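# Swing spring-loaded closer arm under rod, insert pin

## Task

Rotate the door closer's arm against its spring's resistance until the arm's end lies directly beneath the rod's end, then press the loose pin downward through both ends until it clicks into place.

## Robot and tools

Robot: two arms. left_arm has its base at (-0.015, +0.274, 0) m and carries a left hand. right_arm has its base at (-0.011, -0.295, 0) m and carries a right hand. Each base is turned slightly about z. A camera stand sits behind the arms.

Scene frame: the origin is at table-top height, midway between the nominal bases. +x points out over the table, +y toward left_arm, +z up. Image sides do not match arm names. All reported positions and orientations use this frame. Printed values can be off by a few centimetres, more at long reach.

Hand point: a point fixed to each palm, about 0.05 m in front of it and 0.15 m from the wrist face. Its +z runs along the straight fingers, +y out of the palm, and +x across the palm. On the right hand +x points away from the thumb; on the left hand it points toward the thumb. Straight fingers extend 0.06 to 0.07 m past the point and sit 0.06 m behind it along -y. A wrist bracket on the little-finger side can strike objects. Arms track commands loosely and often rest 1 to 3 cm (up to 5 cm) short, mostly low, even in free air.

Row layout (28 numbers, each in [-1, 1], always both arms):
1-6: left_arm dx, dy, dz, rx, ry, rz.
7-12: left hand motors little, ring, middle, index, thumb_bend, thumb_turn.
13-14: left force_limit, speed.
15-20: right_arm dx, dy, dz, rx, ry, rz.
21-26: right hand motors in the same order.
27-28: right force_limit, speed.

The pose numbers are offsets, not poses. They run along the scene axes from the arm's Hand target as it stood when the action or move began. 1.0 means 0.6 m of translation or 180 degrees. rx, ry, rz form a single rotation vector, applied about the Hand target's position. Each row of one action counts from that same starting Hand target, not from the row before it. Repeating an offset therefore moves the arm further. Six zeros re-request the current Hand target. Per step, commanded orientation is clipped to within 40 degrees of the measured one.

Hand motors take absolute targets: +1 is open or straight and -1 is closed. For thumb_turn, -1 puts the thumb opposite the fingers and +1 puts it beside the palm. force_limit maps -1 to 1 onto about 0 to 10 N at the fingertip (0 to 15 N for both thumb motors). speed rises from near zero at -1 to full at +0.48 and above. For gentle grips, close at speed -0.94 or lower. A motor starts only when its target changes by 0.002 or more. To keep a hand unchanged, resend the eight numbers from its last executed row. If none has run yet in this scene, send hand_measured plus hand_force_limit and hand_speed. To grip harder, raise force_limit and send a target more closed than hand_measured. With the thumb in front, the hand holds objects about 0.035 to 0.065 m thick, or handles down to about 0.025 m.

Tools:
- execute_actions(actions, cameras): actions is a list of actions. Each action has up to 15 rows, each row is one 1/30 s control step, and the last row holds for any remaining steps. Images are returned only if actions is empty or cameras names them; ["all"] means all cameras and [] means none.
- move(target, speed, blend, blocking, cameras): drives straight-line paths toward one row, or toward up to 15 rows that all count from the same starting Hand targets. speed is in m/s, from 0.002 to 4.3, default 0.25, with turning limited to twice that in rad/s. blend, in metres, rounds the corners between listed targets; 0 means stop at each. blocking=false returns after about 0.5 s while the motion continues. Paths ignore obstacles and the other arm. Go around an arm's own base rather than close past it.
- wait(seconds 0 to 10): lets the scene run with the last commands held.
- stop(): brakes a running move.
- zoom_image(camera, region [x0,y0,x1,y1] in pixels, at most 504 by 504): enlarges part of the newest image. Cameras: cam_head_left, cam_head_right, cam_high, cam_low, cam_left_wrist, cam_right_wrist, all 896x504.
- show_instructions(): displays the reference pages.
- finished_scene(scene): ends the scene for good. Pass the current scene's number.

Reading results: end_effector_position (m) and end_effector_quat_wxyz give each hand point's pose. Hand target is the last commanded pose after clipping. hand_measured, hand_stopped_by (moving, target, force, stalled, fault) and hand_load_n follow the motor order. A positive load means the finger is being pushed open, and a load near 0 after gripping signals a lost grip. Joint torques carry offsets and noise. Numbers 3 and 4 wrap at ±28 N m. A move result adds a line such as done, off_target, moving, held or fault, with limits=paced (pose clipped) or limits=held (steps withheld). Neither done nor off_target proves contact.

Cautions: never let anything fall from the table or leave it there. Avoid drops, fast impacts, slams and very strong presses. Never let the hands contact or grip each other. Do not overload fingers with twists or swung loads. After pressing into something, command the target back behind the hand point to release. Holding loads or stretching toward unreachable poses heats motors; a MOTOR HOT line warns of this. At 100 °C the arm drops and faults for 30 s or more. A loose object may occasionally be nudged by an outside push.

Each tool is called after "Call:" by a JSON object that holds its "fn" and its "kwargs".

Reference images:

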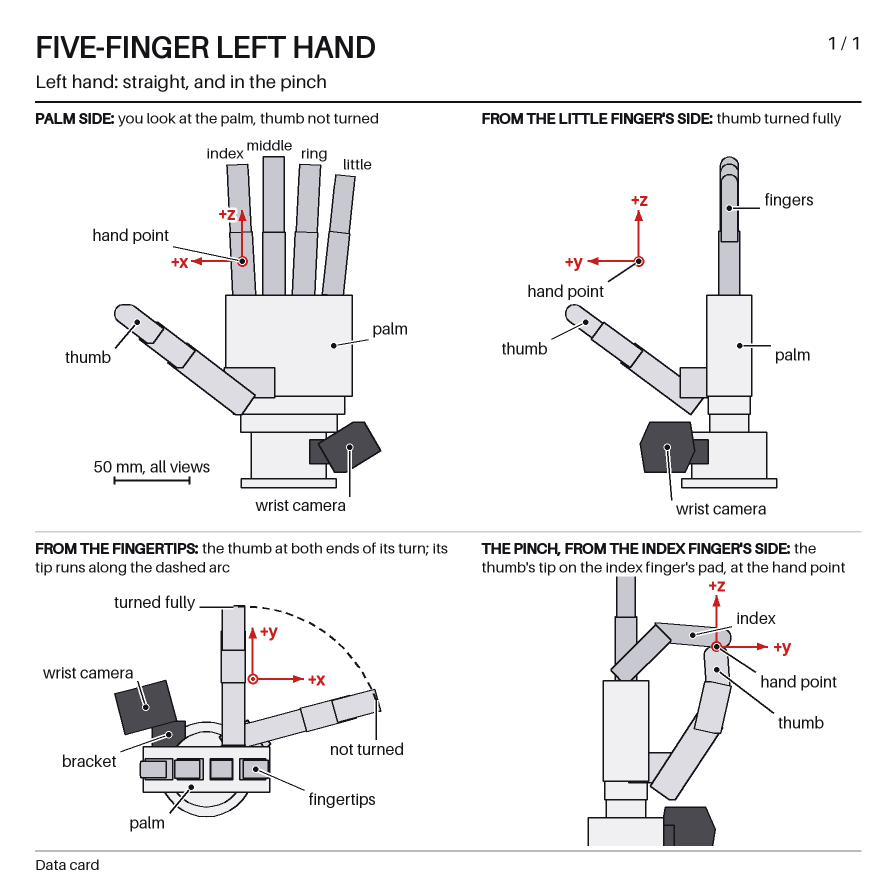

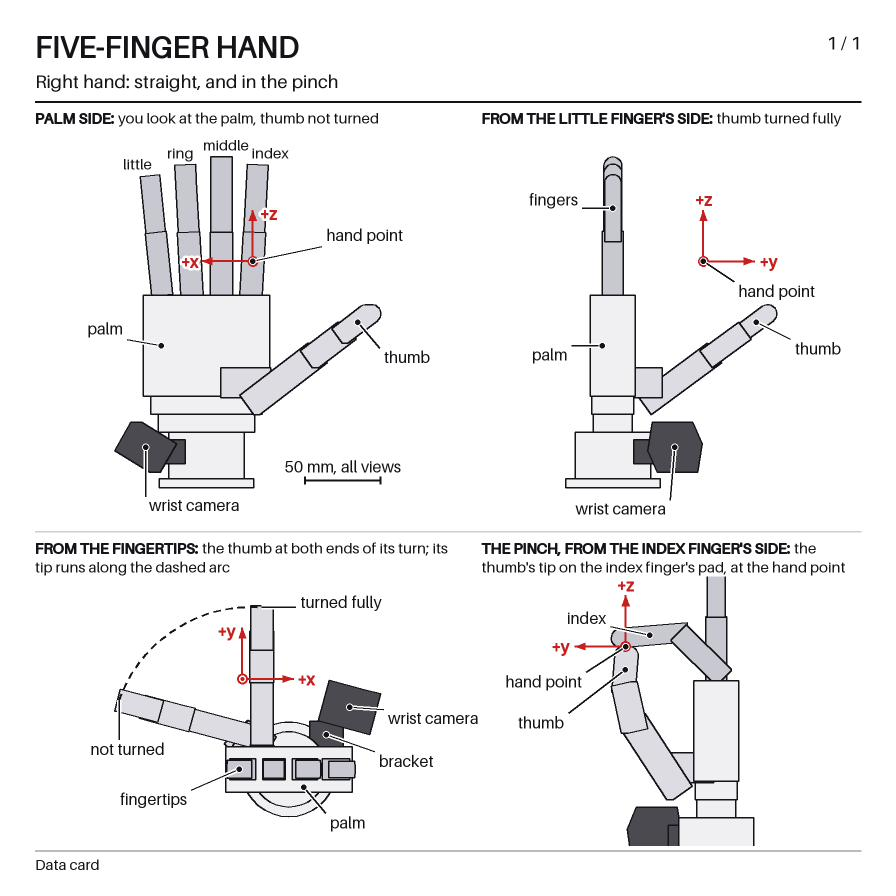

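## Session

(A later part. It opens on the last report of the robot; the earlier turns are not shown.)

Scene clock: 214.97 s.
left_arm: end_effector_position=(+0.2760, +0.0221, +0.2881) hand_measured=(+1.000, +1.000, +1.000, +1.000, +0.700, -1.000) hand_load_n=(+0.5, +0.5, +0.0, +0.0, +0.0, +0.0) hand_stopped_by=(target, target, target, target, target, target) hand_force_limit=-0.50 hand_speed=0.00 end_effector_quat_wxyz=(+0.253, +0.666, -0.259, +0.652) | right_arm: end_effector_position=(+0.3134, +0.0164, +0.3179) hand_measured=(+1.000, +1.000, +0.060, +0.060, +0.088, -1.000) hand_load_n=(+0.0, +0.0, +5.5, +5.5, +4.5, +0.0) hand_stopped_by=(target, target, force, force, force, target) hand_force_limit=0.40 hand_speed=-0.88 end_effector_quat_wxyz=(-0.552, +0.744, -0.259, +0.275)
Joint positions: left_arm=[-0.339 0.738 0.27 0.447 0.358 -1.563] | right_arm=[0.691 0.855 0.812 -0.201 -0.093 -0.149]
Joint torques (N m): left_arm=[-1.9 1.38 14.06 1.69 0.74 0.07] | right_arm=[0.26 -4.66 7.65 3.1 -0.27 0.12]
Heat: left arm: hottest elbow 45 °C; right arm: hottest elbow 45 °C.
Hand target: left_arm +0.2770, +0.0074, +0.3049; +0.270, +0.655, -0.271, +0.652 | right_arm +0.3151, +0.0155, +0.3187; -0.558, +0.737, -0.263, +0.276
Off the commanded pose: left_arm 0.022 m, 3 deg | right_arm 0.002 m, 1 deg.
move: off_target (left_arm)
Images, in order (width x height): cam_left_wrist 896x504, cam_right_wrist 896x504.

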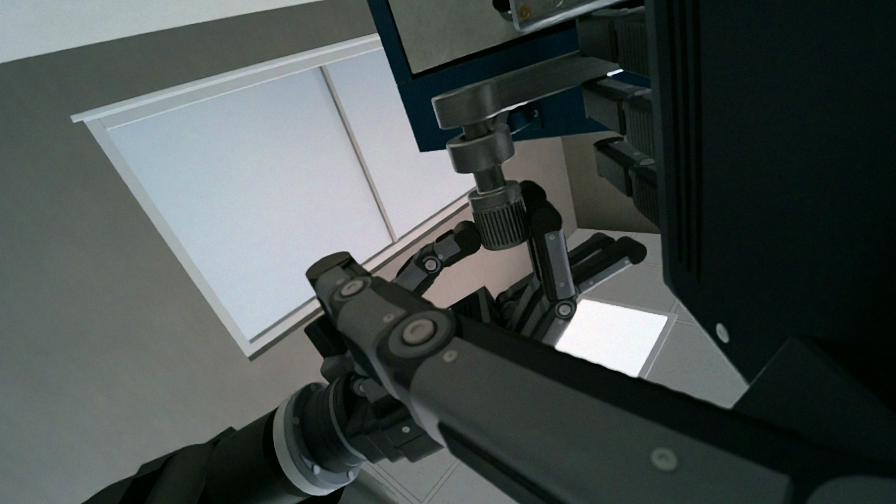

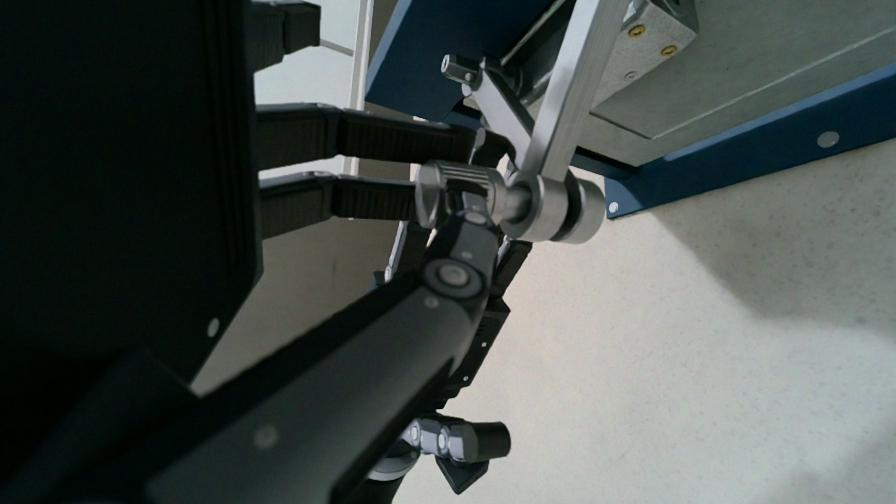

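Call:
{"fn": "move", "kwargs": {"target": [[0,0.0167,0.0,0,0,0,1,1,1,1,0.7,-1,-0.5,0.0,0,0,-0.03,0.0,0.0,0,1,1,-0.05,-0.05,-0.05,-1,0.4,-0.88],[0,0.025,0.0,0,0,0,1,1,1,1,0.7,-1,-0.5,0.0,0,0,-0.03,0.0,0.0,0,1,1,-0.05,-0.05,-0.05,-1,0.4,-0.88]], "speed": 0.04, "cameras": ["cam_right_wrist","cam_left_wrist"]}}

Call:
{"fn": "zoom_image", "kwargs": {"camera": "cam_right_wrist", "region": [440, 150, 640, 300]}}

Call:
{"fn": "zoom_image", "kwargs": {"camera": "cam_left_wrist", "region": [360, 60, 560, 210]}}

Scene clock: 217.67 s.
left_arm: end_effector_position=(+0.2725, +0.0253, +0.2883) hand_measured=(+1.000, +1.000, +1.000, +1.000, +0.700, -1.000) hand_load_n=(+0.0, +0.0, +0.0, +0.0, +0.0, +0.0) hand_stopped_by=(target, target, target, target, target, target) hand_force_limit=-0.50 hand_speed=0.00 end_effector_quat_wxyz=(+0.265, +0.661, -0.270, +0.648) | right_arm: end_effector_position=(+0.3151, +0.0161, +0.3156) hand_measured=(+1.000, +1.000, +0.060, +0.060, +0.086, -1.000) hand_load_n=(+0.0, +0.0, +6.5, +6.0, +4.5, +0.0) hand_stopped_by=(target, target, force, force, force, target) hand_force_limit=0.40 hand_speed=-0.88 end_effector_quat_wxyz=(-0.564, +0.733, -0.256, +0.283)
Joint positions: left_arm=[-0.304 0.738 0.27 0.447 0.427 -1.563] | right_arm=[0.688 0.846 0.778 -0.138 -0.093 -0.149]
Joint torques (N m): left_arm=[0.44 -1.55 13.57 0.8 0.44 0.09] | right_arm=[0.38 -3.08 6.84 2.59 -0.26 0.11]
Heat: left arm: hottest elbow 46 °C; right arm: hottest elbow 45 °C.
Hand target: left_arm +0.2771, +0.0224, +0.3049; +0.270, +0.655, -0.270, +0.652 | right_arm +0.3150, +0.0155, +0.3007; -0.558, +0.737, -0.263, +0.276
Off the commanded pose: left_arm 0.017 m, 1 deg | right_arm 0.015 m, 1 deg.
move: off_target (left_arm, right_arm)
Images, in order (width x height): cam_left_wrist 896x504, cam_right_wrist 896x504.

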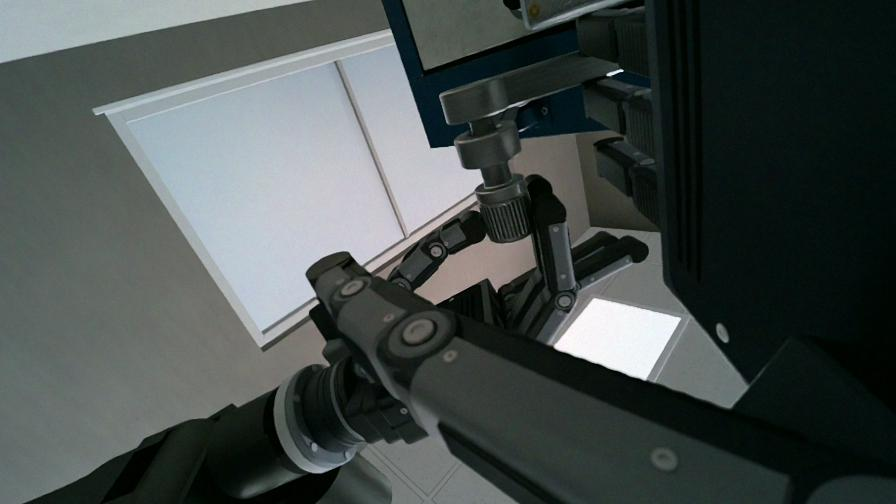

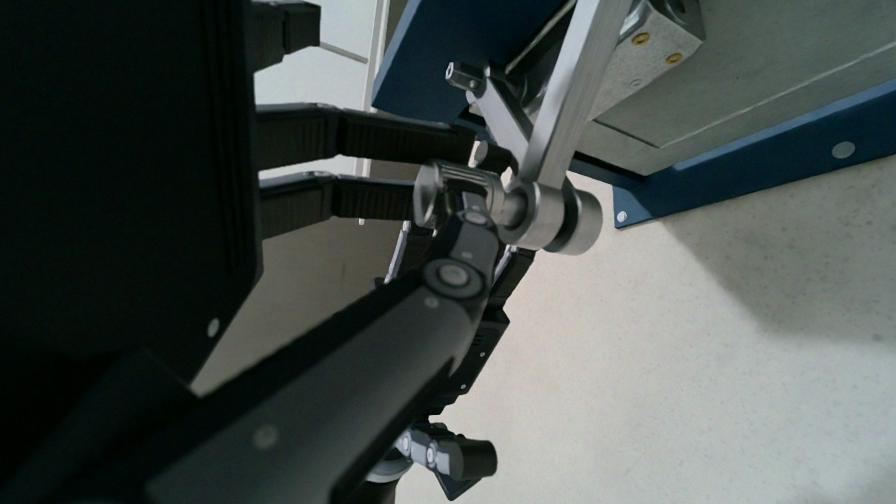

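Scaled by 2.520.

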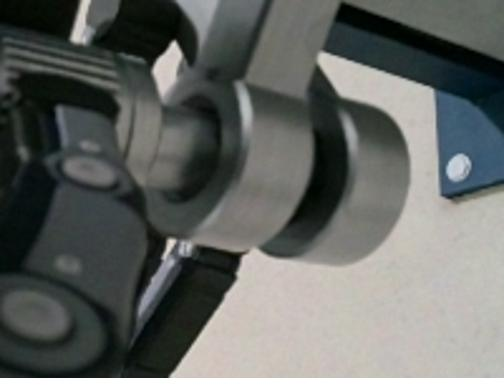

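Scaled by 2.520.

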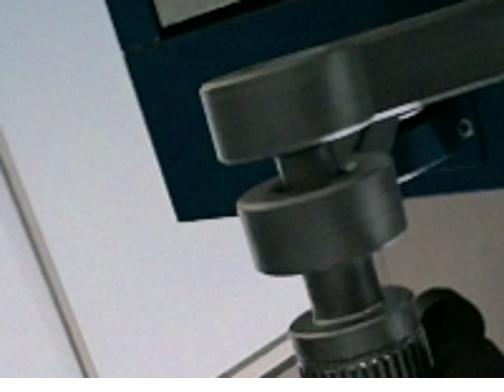

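Call:
{"fn": "move", "kwargs": {"target": [0,0.012,0.0,0,0,0,1,1,1,1,0.7,-1,-0.5,0.0,0,0,0.0,0.0,0.0,0,1,1,-0.05,-0.05,-0.05,-1,0.4,-0.88], "speed": 0.04, "cameras": ["cam_right_wrist","cam_left_wrist"]}}

Call:
{"fn": "zoom_image", "kwargs": {"camera": "cam_right_wrist", "region": [440, 150, 640, 300]}}

Call:
{"fn": "zoom_image", "kwargs": {"camera": "cam_left_wrist", "region": [360, 60, 560, 210]}}

Scene clock: 219.97 s.
left_arm: end_effector_position=(+0.2713, +0.0289, +0.2893) hand_measured=(+1.000, +1.000, +1.000, +1.000, +0.700, -1.000) hand_load_n=(+0.0, +0.0, +0.0, +0.0, +0.0, +0.0) hand_stopped_by=(target, target, target, target, target, target) hand_force_limit=-0.50 hand_speed=0.00 end_effector_quat_wxyz=(+0.270, +0.658, -0.274, +0.647) | right_arm: end_effector_position=(+0.3156, +0.0156, +0.3156) hand_measured=(+1.000, +1.000, +0.060, +0.060, +0.086, -1.000) hand_load_n=(+0.0, +0.0, +6.0, +6.0, +5.0, +0.0) hand_stopped_by=(target, target, force, force, force, target) hand_force_limit=0.40 hand_speed=-0.88 end_effector_quat_wxyz=(-0.564, +0.732, -0.256, +0.283)
Joint positions: left_arm=[-0.279 0.736 0.27 0.447 0.467 -1.563] | right_arm=[0.687 0.846 0.778 -0.138 -0.093 -0.149]
Joint torques (N m): left_arm=[1.79 -1.49 12.85 0.5 0.15 0.05] | right_arm=[0.38 -3.25 6.83 2.48 -0.28 0.11]
Heat: left arm: hottest elbow 46 °C; right arm: hottest elbow 44 °C.
Hand target: left_arm +0.2770, +0.0295, +0.3049; +0.270, +0.655, -0.271, +0.652 | right_arm +0.3150, +0.0155, +0.3007; -0.558, +0.737, -0.263, +0.276
Off the commanded pose: left_arm 0.017 m, 1 deg | right_arm 0.015 m, 1 deg.
move: off_target (left_arm, right_arm)
Images, in order (width x height): cam_left_wrist 896x504, cam_right_wrist 896x504.

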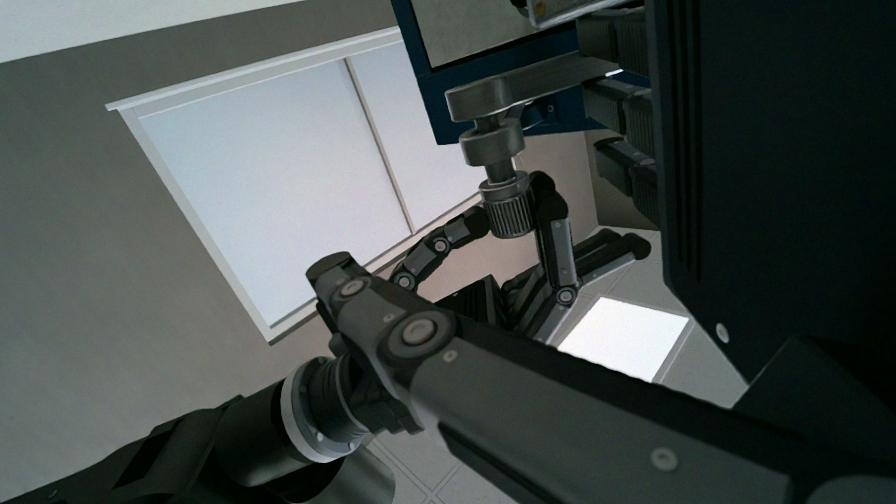

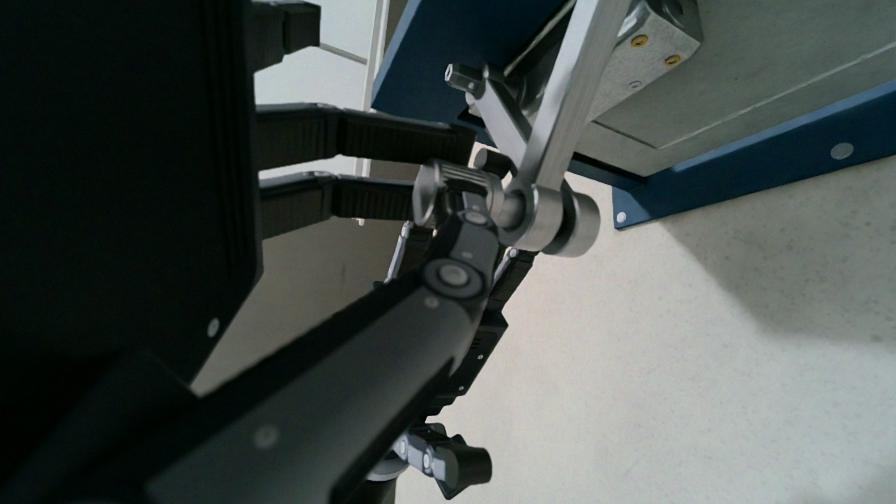

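Scaled by 2.520.

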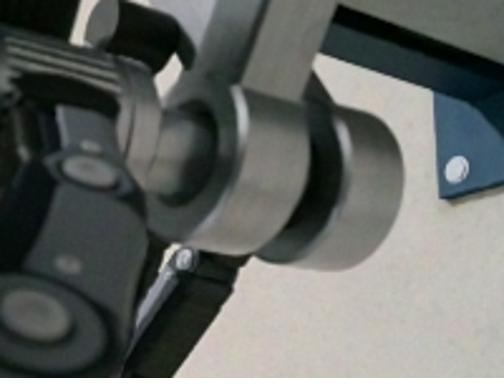

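Scaled by 2.520.

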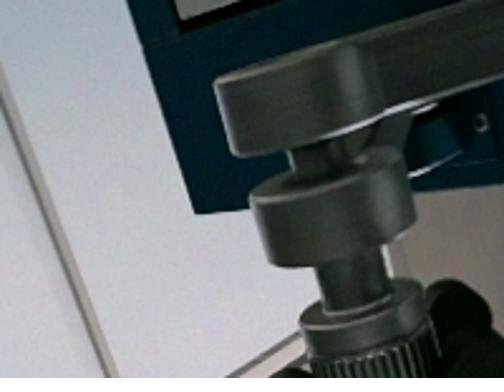

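Call:
{"fn": "move", "kwargs": {"target": [[0,0.0,0.0,0,0,0,1,1,1,1,0.7,-1,-0.5,0.0,0.012,0.012,-0.025,0.0,0.0,0,1,1,-0.05,-0.05,-0.05,-1,0.4,-0.88],[0,0.0,0.0,0,0,0,1,1,1,1,0.7,-1,-0.5,0.0,-0.012,-0.012,-0.025,0.0,0.0,0,1,1,-0.05,-0.05,-0.05,-1,0.4,-0.88],[0,0.0,0.0,0,0,0,1,1,1,1,0.7,-1,-0.5,0.0,0.012,-0.012,-0.025,0.0,0.0,0,1,1,-0.05,-0.05,-0.05,-1,0.4,-0.88],[0,0.0,0.0,0,0,0,1,1,1,1,0.7,-1,-0.5,0.0,-0.012,0.012,-0.025,0.0,0.0,0,1,1,-0.05,-0.05,-0.05,-1,0.4,-0.88],[0,0.0,0.0,0,0,0,1,1,1,1,0.7,-1,-0.5,0.0,0.0,0.0,-0.025,0.0,0.0,0,1,1,-0.05,-0.05,-0.05,-1,0.4,-0.88]], "speed": 0.05, "cameras": ["cam_right_wrist","cam_left_wrist"]}}

Call:
{"fn": "zoom_image", "kwargs": {"camera": "cam_left_wrist", "region": [360, 60, 560, 210]}}

Scene clock: 224.57 s.
left_arm: end_effector_position=(+0.2713, +0.0292, +0.2894) hand_measured=(+1.000, +1.000, +1.000, +1.000, +0.700, -1.000) hand_load_n=(+0.0, +0.0, +0.0, +0.0, +0.0, +0.0) hand_stopped_by=(target, target, target, target, target, target) hand_force_limit=-0.50 hand_speed=0.00 end_effector_quat_wxyz=(+0.270, +0.659, -0.274, +0.647) | right_arm: end_effector_position=(+0.3148, +0.0124, +0.3116) hand_measured=(+1.000, +1.000, +0.060, +0.060, +0.086, -1.000) hand_load_n=(+0.0, +0.0, +7.5, +5.5, +6.0, +0.5) hand_stopped_by=(target, target, force, force, force, target) hand_force_limit=0.40 hand_speed=-0.88 end_effector_quat_wxyz=(-0.573, +0.722, -0.256, +0.292)
Joint positions: left_arm=[-0.278 0.735 0.27 0.446 0.467 -1.563] | right_arm=[0.685 0.828 0.737 -0.083 -0.086 -0.146]
Joint torques (N m): left_arm=[0.56 -1.32 12.97 0.65 0.13 0.08] | right_arm=[0.85 -0.91 7.05 1.95 -0.53 0.09]
Heat: left arm: hottest elbow 46 °C; right arm: hottest elbow 43 °C.
Hand target: left_arm +0.2770, +0.0296, +0.3050; +0.270, +0.655, -0.271, +0.652 | right_arm +0.3151, +0.0156, +0.2857; -0.558, +0.737, -0.263, +0.276
Off the commanded pose: left_arm 0.016 m, 1 deg | right_arm 0.026 m, 3 deg.
move: off_target (left_arm, right_arm)
Images, in order (width x height): cam_left_wrist 896x504, cam_right_wrist 896x504.

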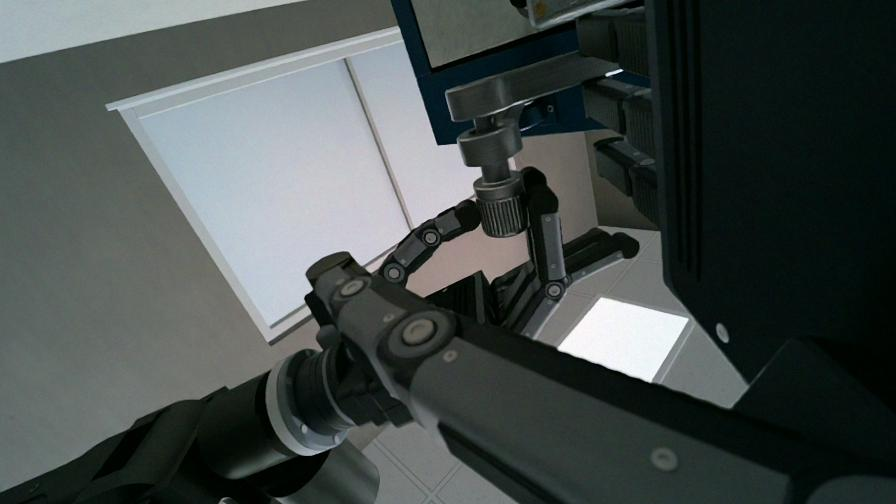

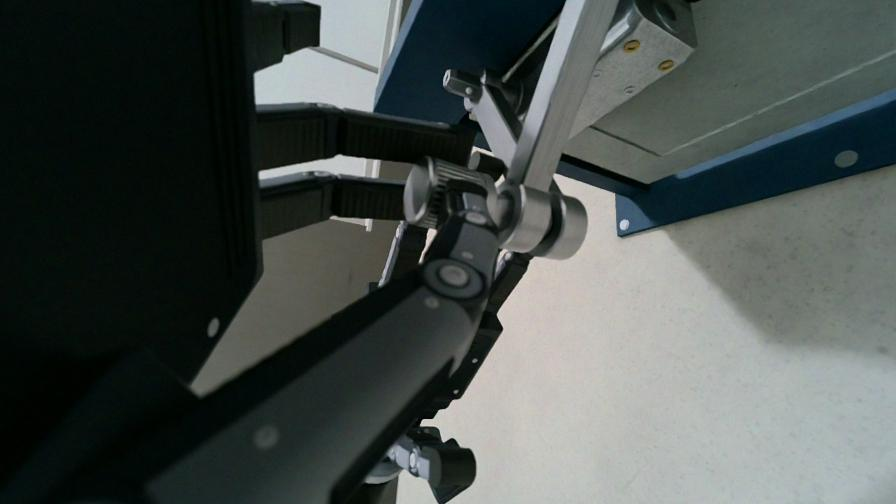

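Scaled by 2.520.

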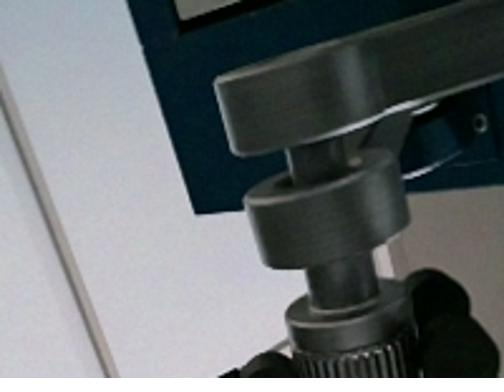

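Call:
{"fn": "move", "kwargs": {"target": [[0,-0.033,0.0,0,0,0,1,1,1,1,0.7,-1,-0.5,0.0,0.0,0.0,0.0,0.0,0.0,0,1,1,-0.05,-0.05,-0.05,-1,0.4,-0.88],[0,-0.043,0.0,0,0,0,1,1,1,1,0.7,-1,-0.5,0.0,0.0,0.0,0.0,0.0,0.0,0,1,1,-0.05,-0.05,-0.05,-1,0.4,-0.88],[0,0.0,0.0,0,0,0,1,1,1,1,0.7,-1,-0.5,0.0,0.0,0.0,0.0,0.0,0.0,0,1,1,-0.05,-0.05,-0.05,-1,0.4,-0.88],[0,-0.035,0.0,0,0,0,1,1,1,1,0.7,-1,-0.5,0.0,0.0,0.0,0.0,0.0,0.0,0,1,1,-0.05,-0.05,-0.05,-1,0.4,-0.88]], "speed": 0.05, "cameras": ["cam_right_wrist","cam_left_wrist"]}}

Call:
{"fn": "zoom_image", "kwargs": {"camera": "cam_left_wrist", "region": [360, 60, 560, 210]}}

Call:
{"fn": "zoom_image", "kwargs": {"camera": "cam_right_wrist", "region": [400, 130, 620, 295]}}

Scene clock: 228.57 s.
left_arm: end_effector_position=(+0.2739, +0.0216, +0.2887) hand_measured=(+1.000, +1.000, +1.000, +1.000, +0.700, -1.000) hand_load_n=(+0.0, +0.0, +0.0, +0.0, +0.0, -0.5) hand_stopped_by=(target, target, target, target, target, target) hand_force_limit=-0.50 hand_speed=0.00 end_effector_quat_wxyz=(+0.257, +0.664, -0.262, +0.651) | right_arm: end_effector_position=(+0.3140, +0.0134, +0.3110) hand_measured=(+1.000, +1.000, +0.060, +0.060, +0.086, -1.000) hand_load_n=(-0.5, +0.0, +6.5, +6.0, +6.0, +0.0) hand_stopped_by=(target, target, force, force, force, target) hand_force_limit=0.40 hand_speed=-0.88 end_effector_quat_wxyz=(-0.574, +0.723, -0.254, +0.289)
Joint positions: left_arm=[-0.336 0.736 0.27 0.446 0.372 -1.563] | right_arm=[0.684 0.83 0.737 -0.083 -0.095 -0.146]
Joint torques (N m): left_arm=[-1.14 1.55 14.13 1.65 0.32 0.07] | right_arm=[0.62 -0.91 7.02 1.91 -0.22 0.09]
Heat: left arm: hottest elbow 46 °C; right arm: hottest elbow 43 °C.
Hand target: left_arm +0.2769, +0.0086, +0.3050; +0.270, +0.654, -0.271, +0.652 | right_arm +0.3151, +0.0155, +0.2858; -0.558, +0.737, -0.263, +0.276
Off the commanded pose: left_arm 0.021 m, 2 deg | right_arm 0.025 m, 3 deg.
move: off_target (left_arm, right_arm)
Images, in order (width x height): cam_left_wrist 896x504, cam_right_wrist 896x504.

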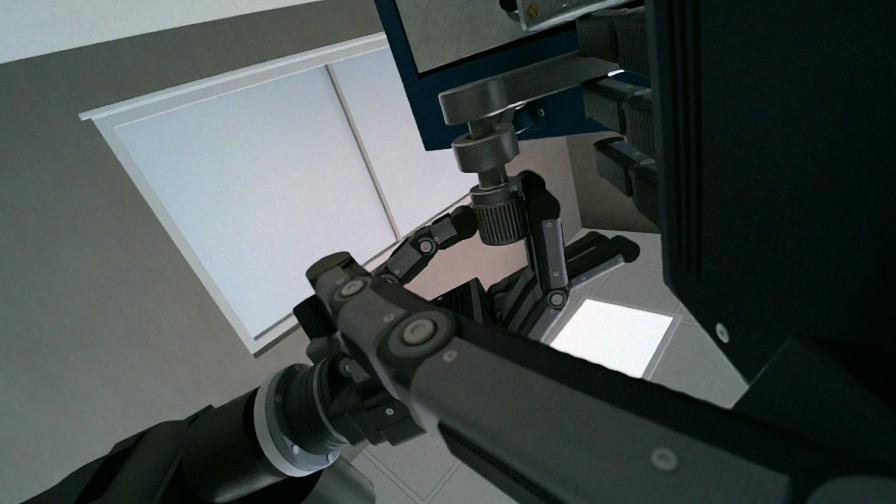

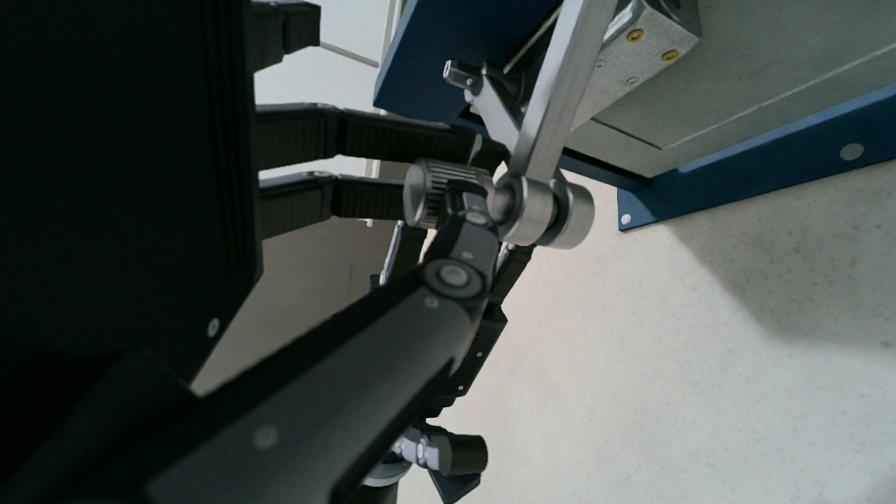

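Scaled by 2.520.

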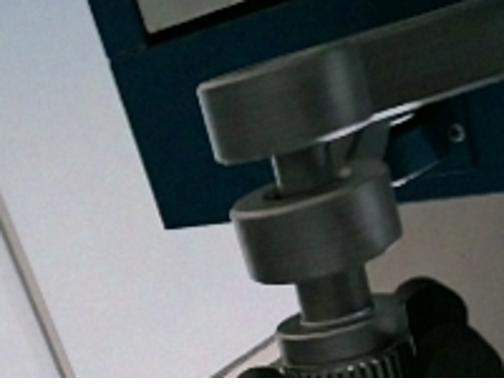

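Scaled by 2.291.

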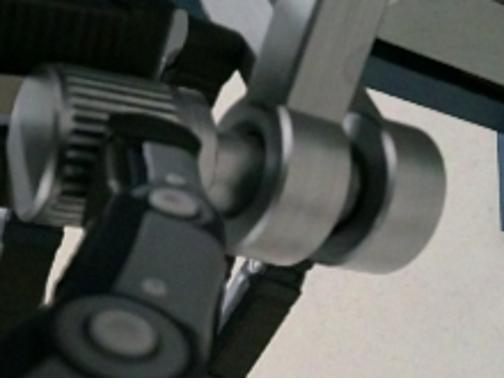

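Call:
{"fn": "move", "kwargs": {"target": [[0,0.0,0.0,0,0,0,1,1,1,1,0.7,-1,-0.5,0.0,0.0,0.0,0.062,0.0,0.0,0,1,1,-0.05,-0.05,-0.05,-1,0.4,-0.88],[0,0.0,0.0,0,0,0,1,1,1,1,0.7,-1,-0.5,0.0,0.0,0.0,0.062,0.0,0.0,0,1,1,0.2,0.2,0.3,-1,0.4,-0.5]], "speed": 0.05, "cameras": ["cam_right_wrist","cam_left_wrist"]}}

Scene clock: 231.20 s.
left_arm: end_effector_position=(+0.2740, +0.0216, +0.2887) hand_measured=(+1.000, +1.000, +1.000, +1.000, +0.700, -1.000) hand_load_n=(+0.0, +0.5, +0.0, +0.0, +0.0, +0.0) hand_stopped_by=(target, target, target, target, target, target) hand_force_limit=-0.50 hand_speed=0.00 end_effector_quat_wxyz=(+0.257, +0.664, -0.262, +0.651) | right_arm: end_effector_position=(+0.3105, +0.0106, +0.3041) hand_measured=(+1.000, +1.000, +0.200, +0.200, +0.300, -1.000) hand_load_n=(+0.0, +0.0, +0.0, +0.0, +0.0, +0.0) hand_stopped_by=(target, target, target, target, target, target) hand_force_limit=0.40 hand_speed=-0.50 end_effector_quat_wxyz=(-0.550, +0.743, -0.264, +0.274)
Joint positions: left_arm=[-0.336 0.736 0.27 0.446 0.372 -1.563] | right_arm=[0.684 0.84 0.77 -0.178 -0.095 -0.145]
Joint torques (N m): left_arm=[-2.08 1.26 13.83 1.65 0.33 0.06] | right_arm=[0.85 -2.84 11.04 1.66 -0.24 0.09]
Heat: left arm: hottest elbow 46 °C; right arm: hottest elbow 43 °C.
Hand target: left_arm +0.2770, +0.0086, +0.3050; +0.270, +0.654, -0.271, +0.652 | right_arm +0.3151, +0.0155, +0.3228; -0.558, +0.737, -0.263, +0.276
Off the commanded pose: left_arm 0.021 m, 2 deg | right_arm 0.020 m, 1 deg.
move: off_target (left_arm, right_arm); target 2's new numbers were sent with right_arm's hand 0.013 m and 1 deg from that target
Images, in order (width x height): cam_left_wrist 896x504, cam_right_wrist 896x504.

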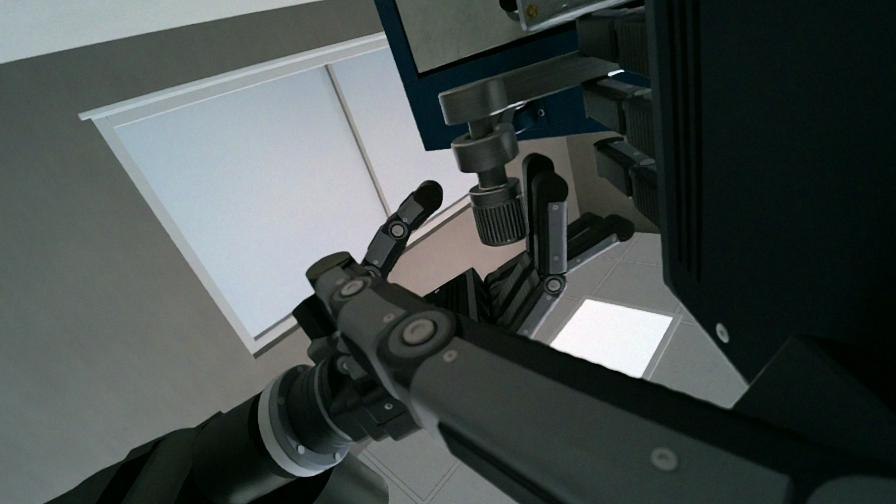

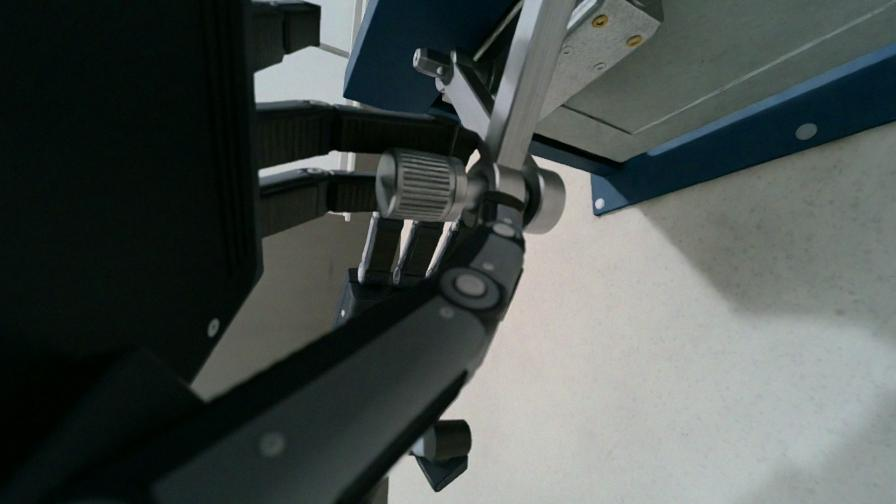

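Call:
{"fn": "move", "kwargs": {"target": [[0,0.0,0.0,0,0,0,1,1,1,1,0.7,-1,-0.5,0.0,0.0,0.0,0.18,0.0,0.0,0,1,1,0.2,0.2,0.3,-1,0.4,-0.5]], "speed": 0.1, "cameras": ["cam_right_wrist","cam_left_wrist"]}}

Scene clock: 233.97 s.
left_arm: end_effector_position=(+0.2740, +0.0216, +0.2887) hand_measured=(+1.000, +1.000, +1.000, +1.000, +0.700, -1.000) hand_load_n=(+0.0, +0.0, +0.0, -0.5, +0.0, -0.5) hand_stopped_by=(target, target, target, target, target, target) hand_force_limit=-0.50 hand_speed=0.00 end_effector_quat_wxyz=(+0.257, +0.664, -0.262, +0.651) | right_arm: end_effector_position=(+0.3106, +0.0106, +0.3958) hand_measured=(+1.000, +1.000, +0.200, +0.200, +0.300, -1.000) hand_load_n=(+0.0, +0.0, +0.0, +0.0, +0.0, +0.0) hand_stopped_by=(target, target, target, target, target, target) hand_force_limit=0.40 hand_speed=-0.50 end_effector_quat_wxyz=(-0.542, +0.750, -0.267, +0.269)
Joint positions: left_arm=[-0.336 0.736 0.27 0.446 0.372 -1.563] | right_arm=[0.684 0.865 1.039 -0.447 -0.094 -0.145]
Joint torques (N m): left_arm=[-1.96 0.91 13.94 1.54 0.32 0.02] | right_arm=[0.79 -3.25 12.93 1.68 -0.26 0.08]
Heat: left arm: hottest elbow 47 °C; right arm: hottest elbow 44 °C.
Hand target: left_arm +0.2770, +0.0086, +0.3050; +0.270, +0.654, -0.271, +0.652 | right_arm +0.3151, +0.0155, +0.4309; -0.558, +0.737, -0.263, +0.276
Off the commanded pose: left_arm 0.021 m, 2 deg | right_arm 0.036 m, 3 deg.
move: off_target (left_arm, right_arm)
Images, in order (width x height): cam_left_wrist 896x504, cam_right_wrist 896x504.

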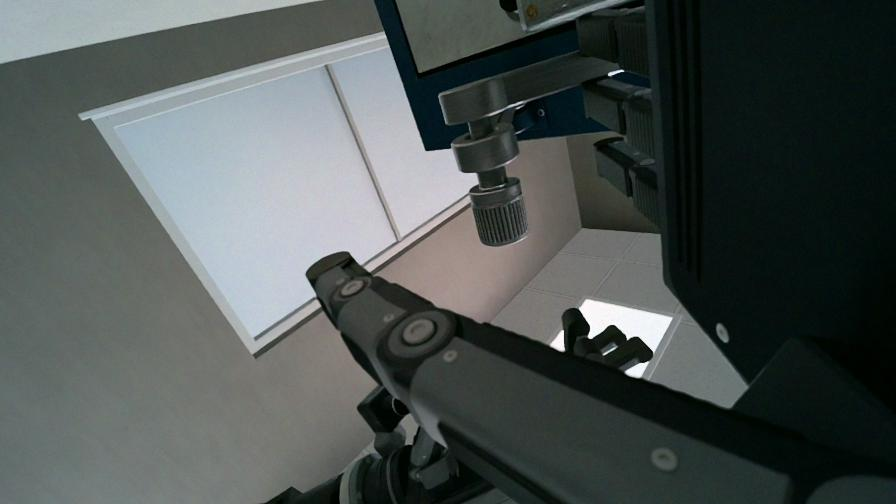

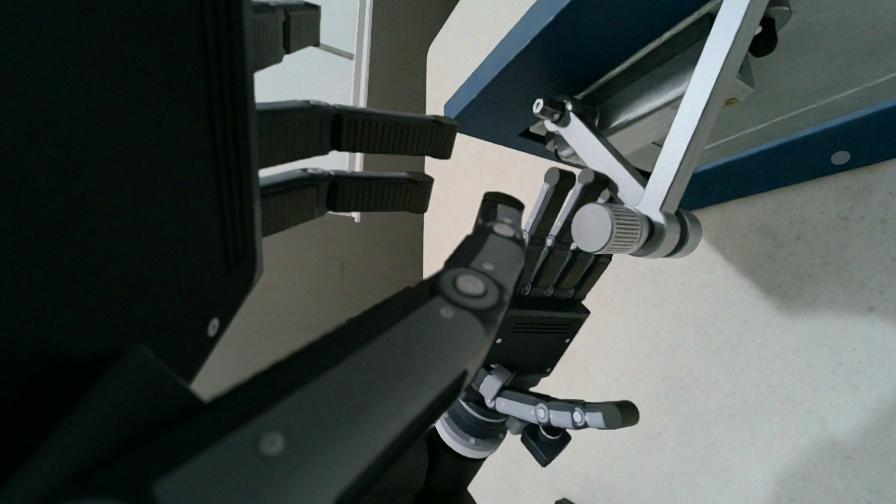

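Call:
{"fn": "move", "kwargs": {"target": [[0,0.0,0.0,0,0,0,1,1,1,1,0.7,-1,-0.5,0.0,-0.012,-0.026,-0.01,0.0873,-0.0356,0.0023,1,1,0.2,0.2,0.3,-1,0.4,-0.5],[0,0.0,0.0,0,0,0,1,1,1,1,0.7,-1,-0.5,0.0,-0.012,-0.026,-0.01,0.0873,-0.0356,0.0023,1,1,1,0.0,1,1,0.3,-0.1]], "speed": 0.15, "cameras": ["cam_right_wrist","cam_left_wrist"]}}

Scene clock: 239.10 s.
left_arm: end_effector_position=(+0.2740, +0.0216, +0.2887) hand_measured=(+1.000, +1.000, +1.000, +1.000, +0.700, -1.000) hand_load_n=(+0.0, +0.5, +0.0, +0.0, +0.0, +0.0) hand_stopped_by=(target, target, target, target, target, target) hand_force_limit=-0.50 hand_speed=0.00 end_effector_quat_wxyz=(+0.257, +0.664, -0.262, +0.651) | right_arm: end_effector_position=(+0.3087, +0.0024, +0.4128) hand_measured=(+1.000, +1.000, +1.000, +0.000, +1.000, +1.000) hand_load_n=(+0.0, +0.0, +0.0, +0.0, +0.0, +0.0) hand_stopped_by=(target, target, target, target, target, target) hand_force_limit=0.30 hand_speed=-0.10 end_effector_quat_wxyz=(+0.656, -0.652, +0.266, -0.271)
Joint positions: left_arm=[-0.336 0.736 0.27 0.446 0.372 -1.563] | right_arm=[0.607 0.754 0.838 -0.077 -0.198 -0.003]
Joint torques (N m): left_arm=[-1.9 1.03 13.94 1.55 0.31 0.07] | right_arm=[0.09 -4.01 8.21 3.33 -0.26 0.16]
Heat: left arm: hottest elbow 47 °C; right arm: hottest elbow 45 °C.
Hand target: left_arm +0.2770, +0.0086, +0.3050; +0.270, +0.654, -0.271, +0.652 | right_arm +0.3079, +0.0000, +0.4248; +0.668, -0.639, +0.264, -0.276
Off the commanded pose: left_arm 0.021 m, 2 deg | right_arm 0.012 m, 2 deg.
move: off_target (left_arm, right_arm); target 2's new numbers were sent with right_arm's hand 0.013 m and 2 deg from that target
Images, in order (width x height): cam_left_wrist 896x504, cam_right_wrist 896x504.

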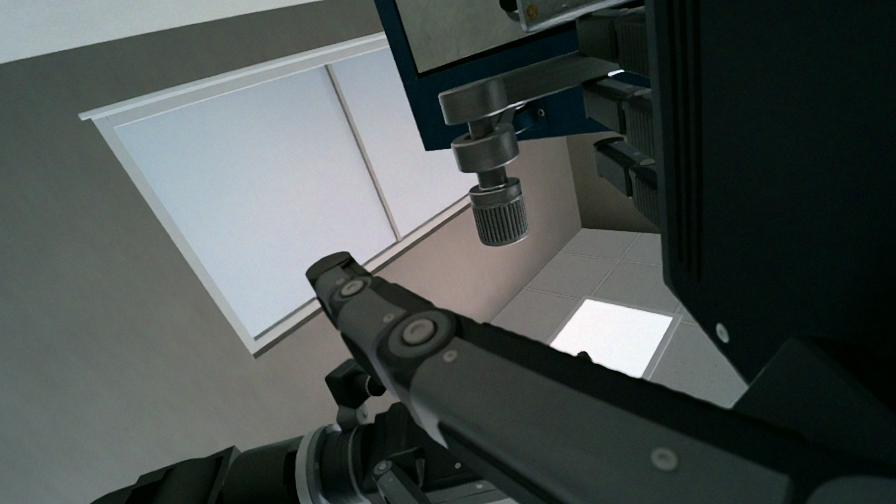

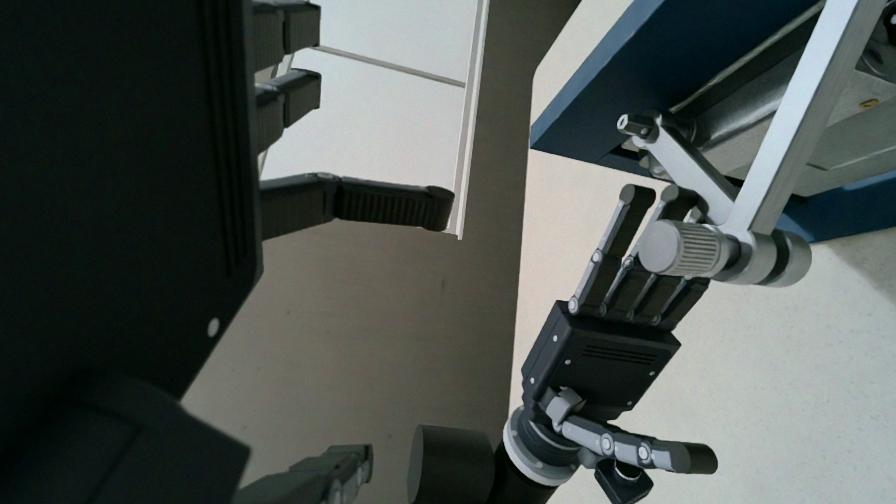

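Call:
{"fn": "move", "kwargs": {"target": [[0,0.0,0.0,0,0,0,1,1,1,1,0.7,-1,-0.5,0.0,-0.002,-0.003,-0.075,0,0,0,1,1,1,0.0,1,1,0.3,-0.1]], "speed": 0.1, "cameras": ["cam_right_wrist"]}}

Call:
{"fn": "zoom_image", "kwargs": {"camera": "cam_right_wrist", "region": [440, 130, 740, 330]}}

Scene clock: 242.77 s.
left_arm: end_effector_position=(+0.2740, +0.0216, +0.2887) hand_measured=(+1.000, +1.000, +1.000, +1.000, +0.700, -1.000) hand_load_n=(+0.0, +0.5, +0.0, +0.0, +0.0, +0.0) hand_stopped_by=(target, target, target, target, target, target) hand_force_limit=-0.50 hand_speed=0.00 end_effector_quat_wxyz=(+0.257, +0.664, -0.262, +0.651) | right_arm: end_effector_position=(+0.3069, +0.0005, +0.3667) hand_measured=(+1.000, +1.000, +1.000, +0.000, +1.000, +1.000) hand_load_n=(+0.0, +0.0, +0.0, +0.0, -0.5, +0.0) hand_stopped_by=(target, target, target, target, target, target) hand_force_limit=0.30 hand_speed=-0.10 end_effector_quat_wxyz=(+0.655, -0.653, +0.267, -0.270)
Joint positions: left_arm=[-0.336 0.736 0.27 0.446 0.372 -1.563] | right_arm=[0.604 0.742 0.714 0.032 -0.201 -0.003]
Joint torques (N m): left_arm=[-2.14 0.62 13.98 1.74 0.42 0.03] | right_arm=[0.09 -4.01 8.25 3.38 -0.29 0.15]
Heat: left arm: hottest elbow 48 °C; right arm: hottest elbow 45 °C.
Hand target: left_arm +0.2770, +0.0086, +0.3050; +0.270, +0.654, -0.271, +0.652 | right_arm +0.3066, -0.0018, +0.3799; +0.668, -0.639, +0.264, -0.276
Off the commanded pose: left_arm 0.021 m, 2 deg | right_arm 0.013 m, 2 deg.
move: off_target (left_arm, right_arm)
Images, in order (width x height): cam_right_wrist 896x504.

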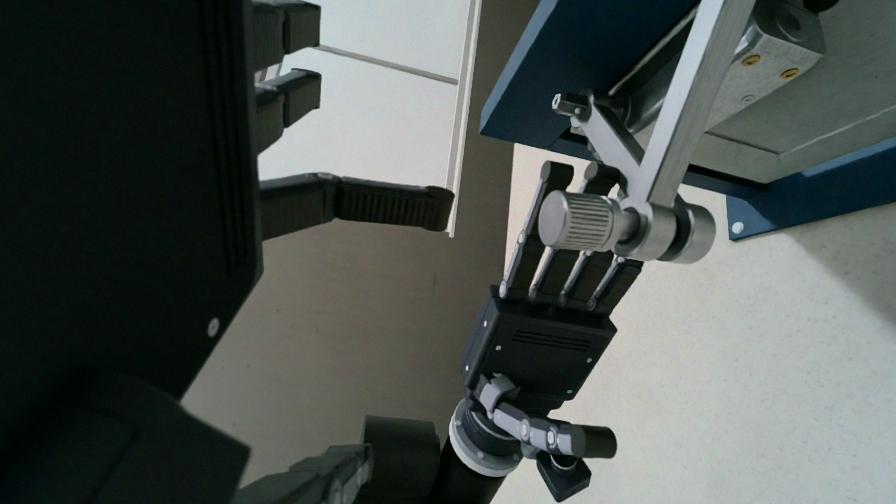

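Scaled by 1.680.

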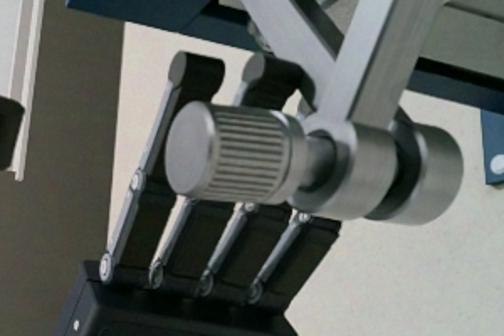

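Call:
{"fn": "move", "kwargs": {"target": [[0,0.0,0.0,0,0,0,1,1,1,1,0.7,-1,-0.5,0.0,0.0035,0.008,-0.035,0,0,0,1,1,1,0.0,1,1,0.3,-0.1]], "speed": 0.06, "cameras": ["cam_right_wrist"]}}

Call:
{"fn": "zoom_image", "kwargs": {"camera": "cam_right_wrist", "region": [400, 110, 700, 310]}}

Scene clock: 246.80 s.
left_arm: end_effector_position=(+0.2740, +0.0216, +0.2887) hand_measured=(+1.000, +1.000, +1.000, +1.000, +0.700, -1.000) hand_load_n=(+0.0, +0.0, +0.0, +0.0, +0.0, -0.5) hand_stopped_by=(target, target, target, target, target, target) hand_force_limit=-0.50 hand_speed=0.00 end_effector_quat_wxyz=(+0.257, +0.664, -0.262, +0.651) | right_arm: end_effector_position=(+0.3078, +0.0000, +0.3540) hand_measured=(+1.000, +1.000, +1.000, +0.000, +1.000, +1.000) hand_load_n=(+0.0, +0.0, +0.0, +0.0, +0.0, +0.0) hand_stopped_by=(target, target, target, target, target, target) hand_force_limit=0.30 hand_speed=-0.10 end_effector_quat_wxyz=(+0.660, -0.647, +0.265, -0.276)
Joint positions: left_arm=[-0.336 0.736 0.27 0.446 0.372 -1.563] | right_arm=[0.604 0.742 0.668 0.098 -0.196 -0.003]
Joint torques (N m): left_arm=[-1.67 0.5 14.12 1.21 0.36 0.05] | right_arm=[1.2 -2.08 8.21 3.36 -0.05 0.16]
Heat: left arm: hottest elbow 48 °C; right arm: hottest elbow 45 °C.
Hand target: left_arm +0.2770, +0.0086, +0.3050; +0.270, +0.654, -0.271, +0.652 | right_arm +0.3087, +0.0030, +0.3590; +0.668, -0.639, +0.264, -0.276
Off the commanded pose: left_arm 0.021 m, 2 deg | right_arm 0.006 m, 1 deg.
move: off_target (left_arm)
Images, in order (width x height): cam_right_wrist 896x504.

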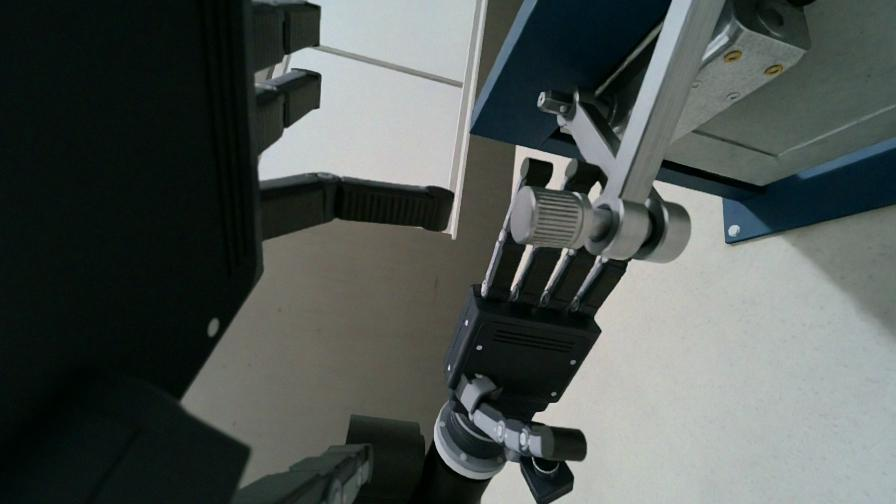

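Scaled by 1.680.

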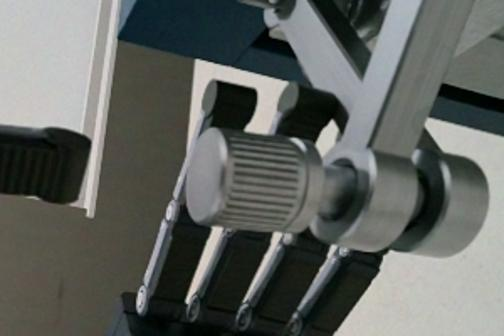

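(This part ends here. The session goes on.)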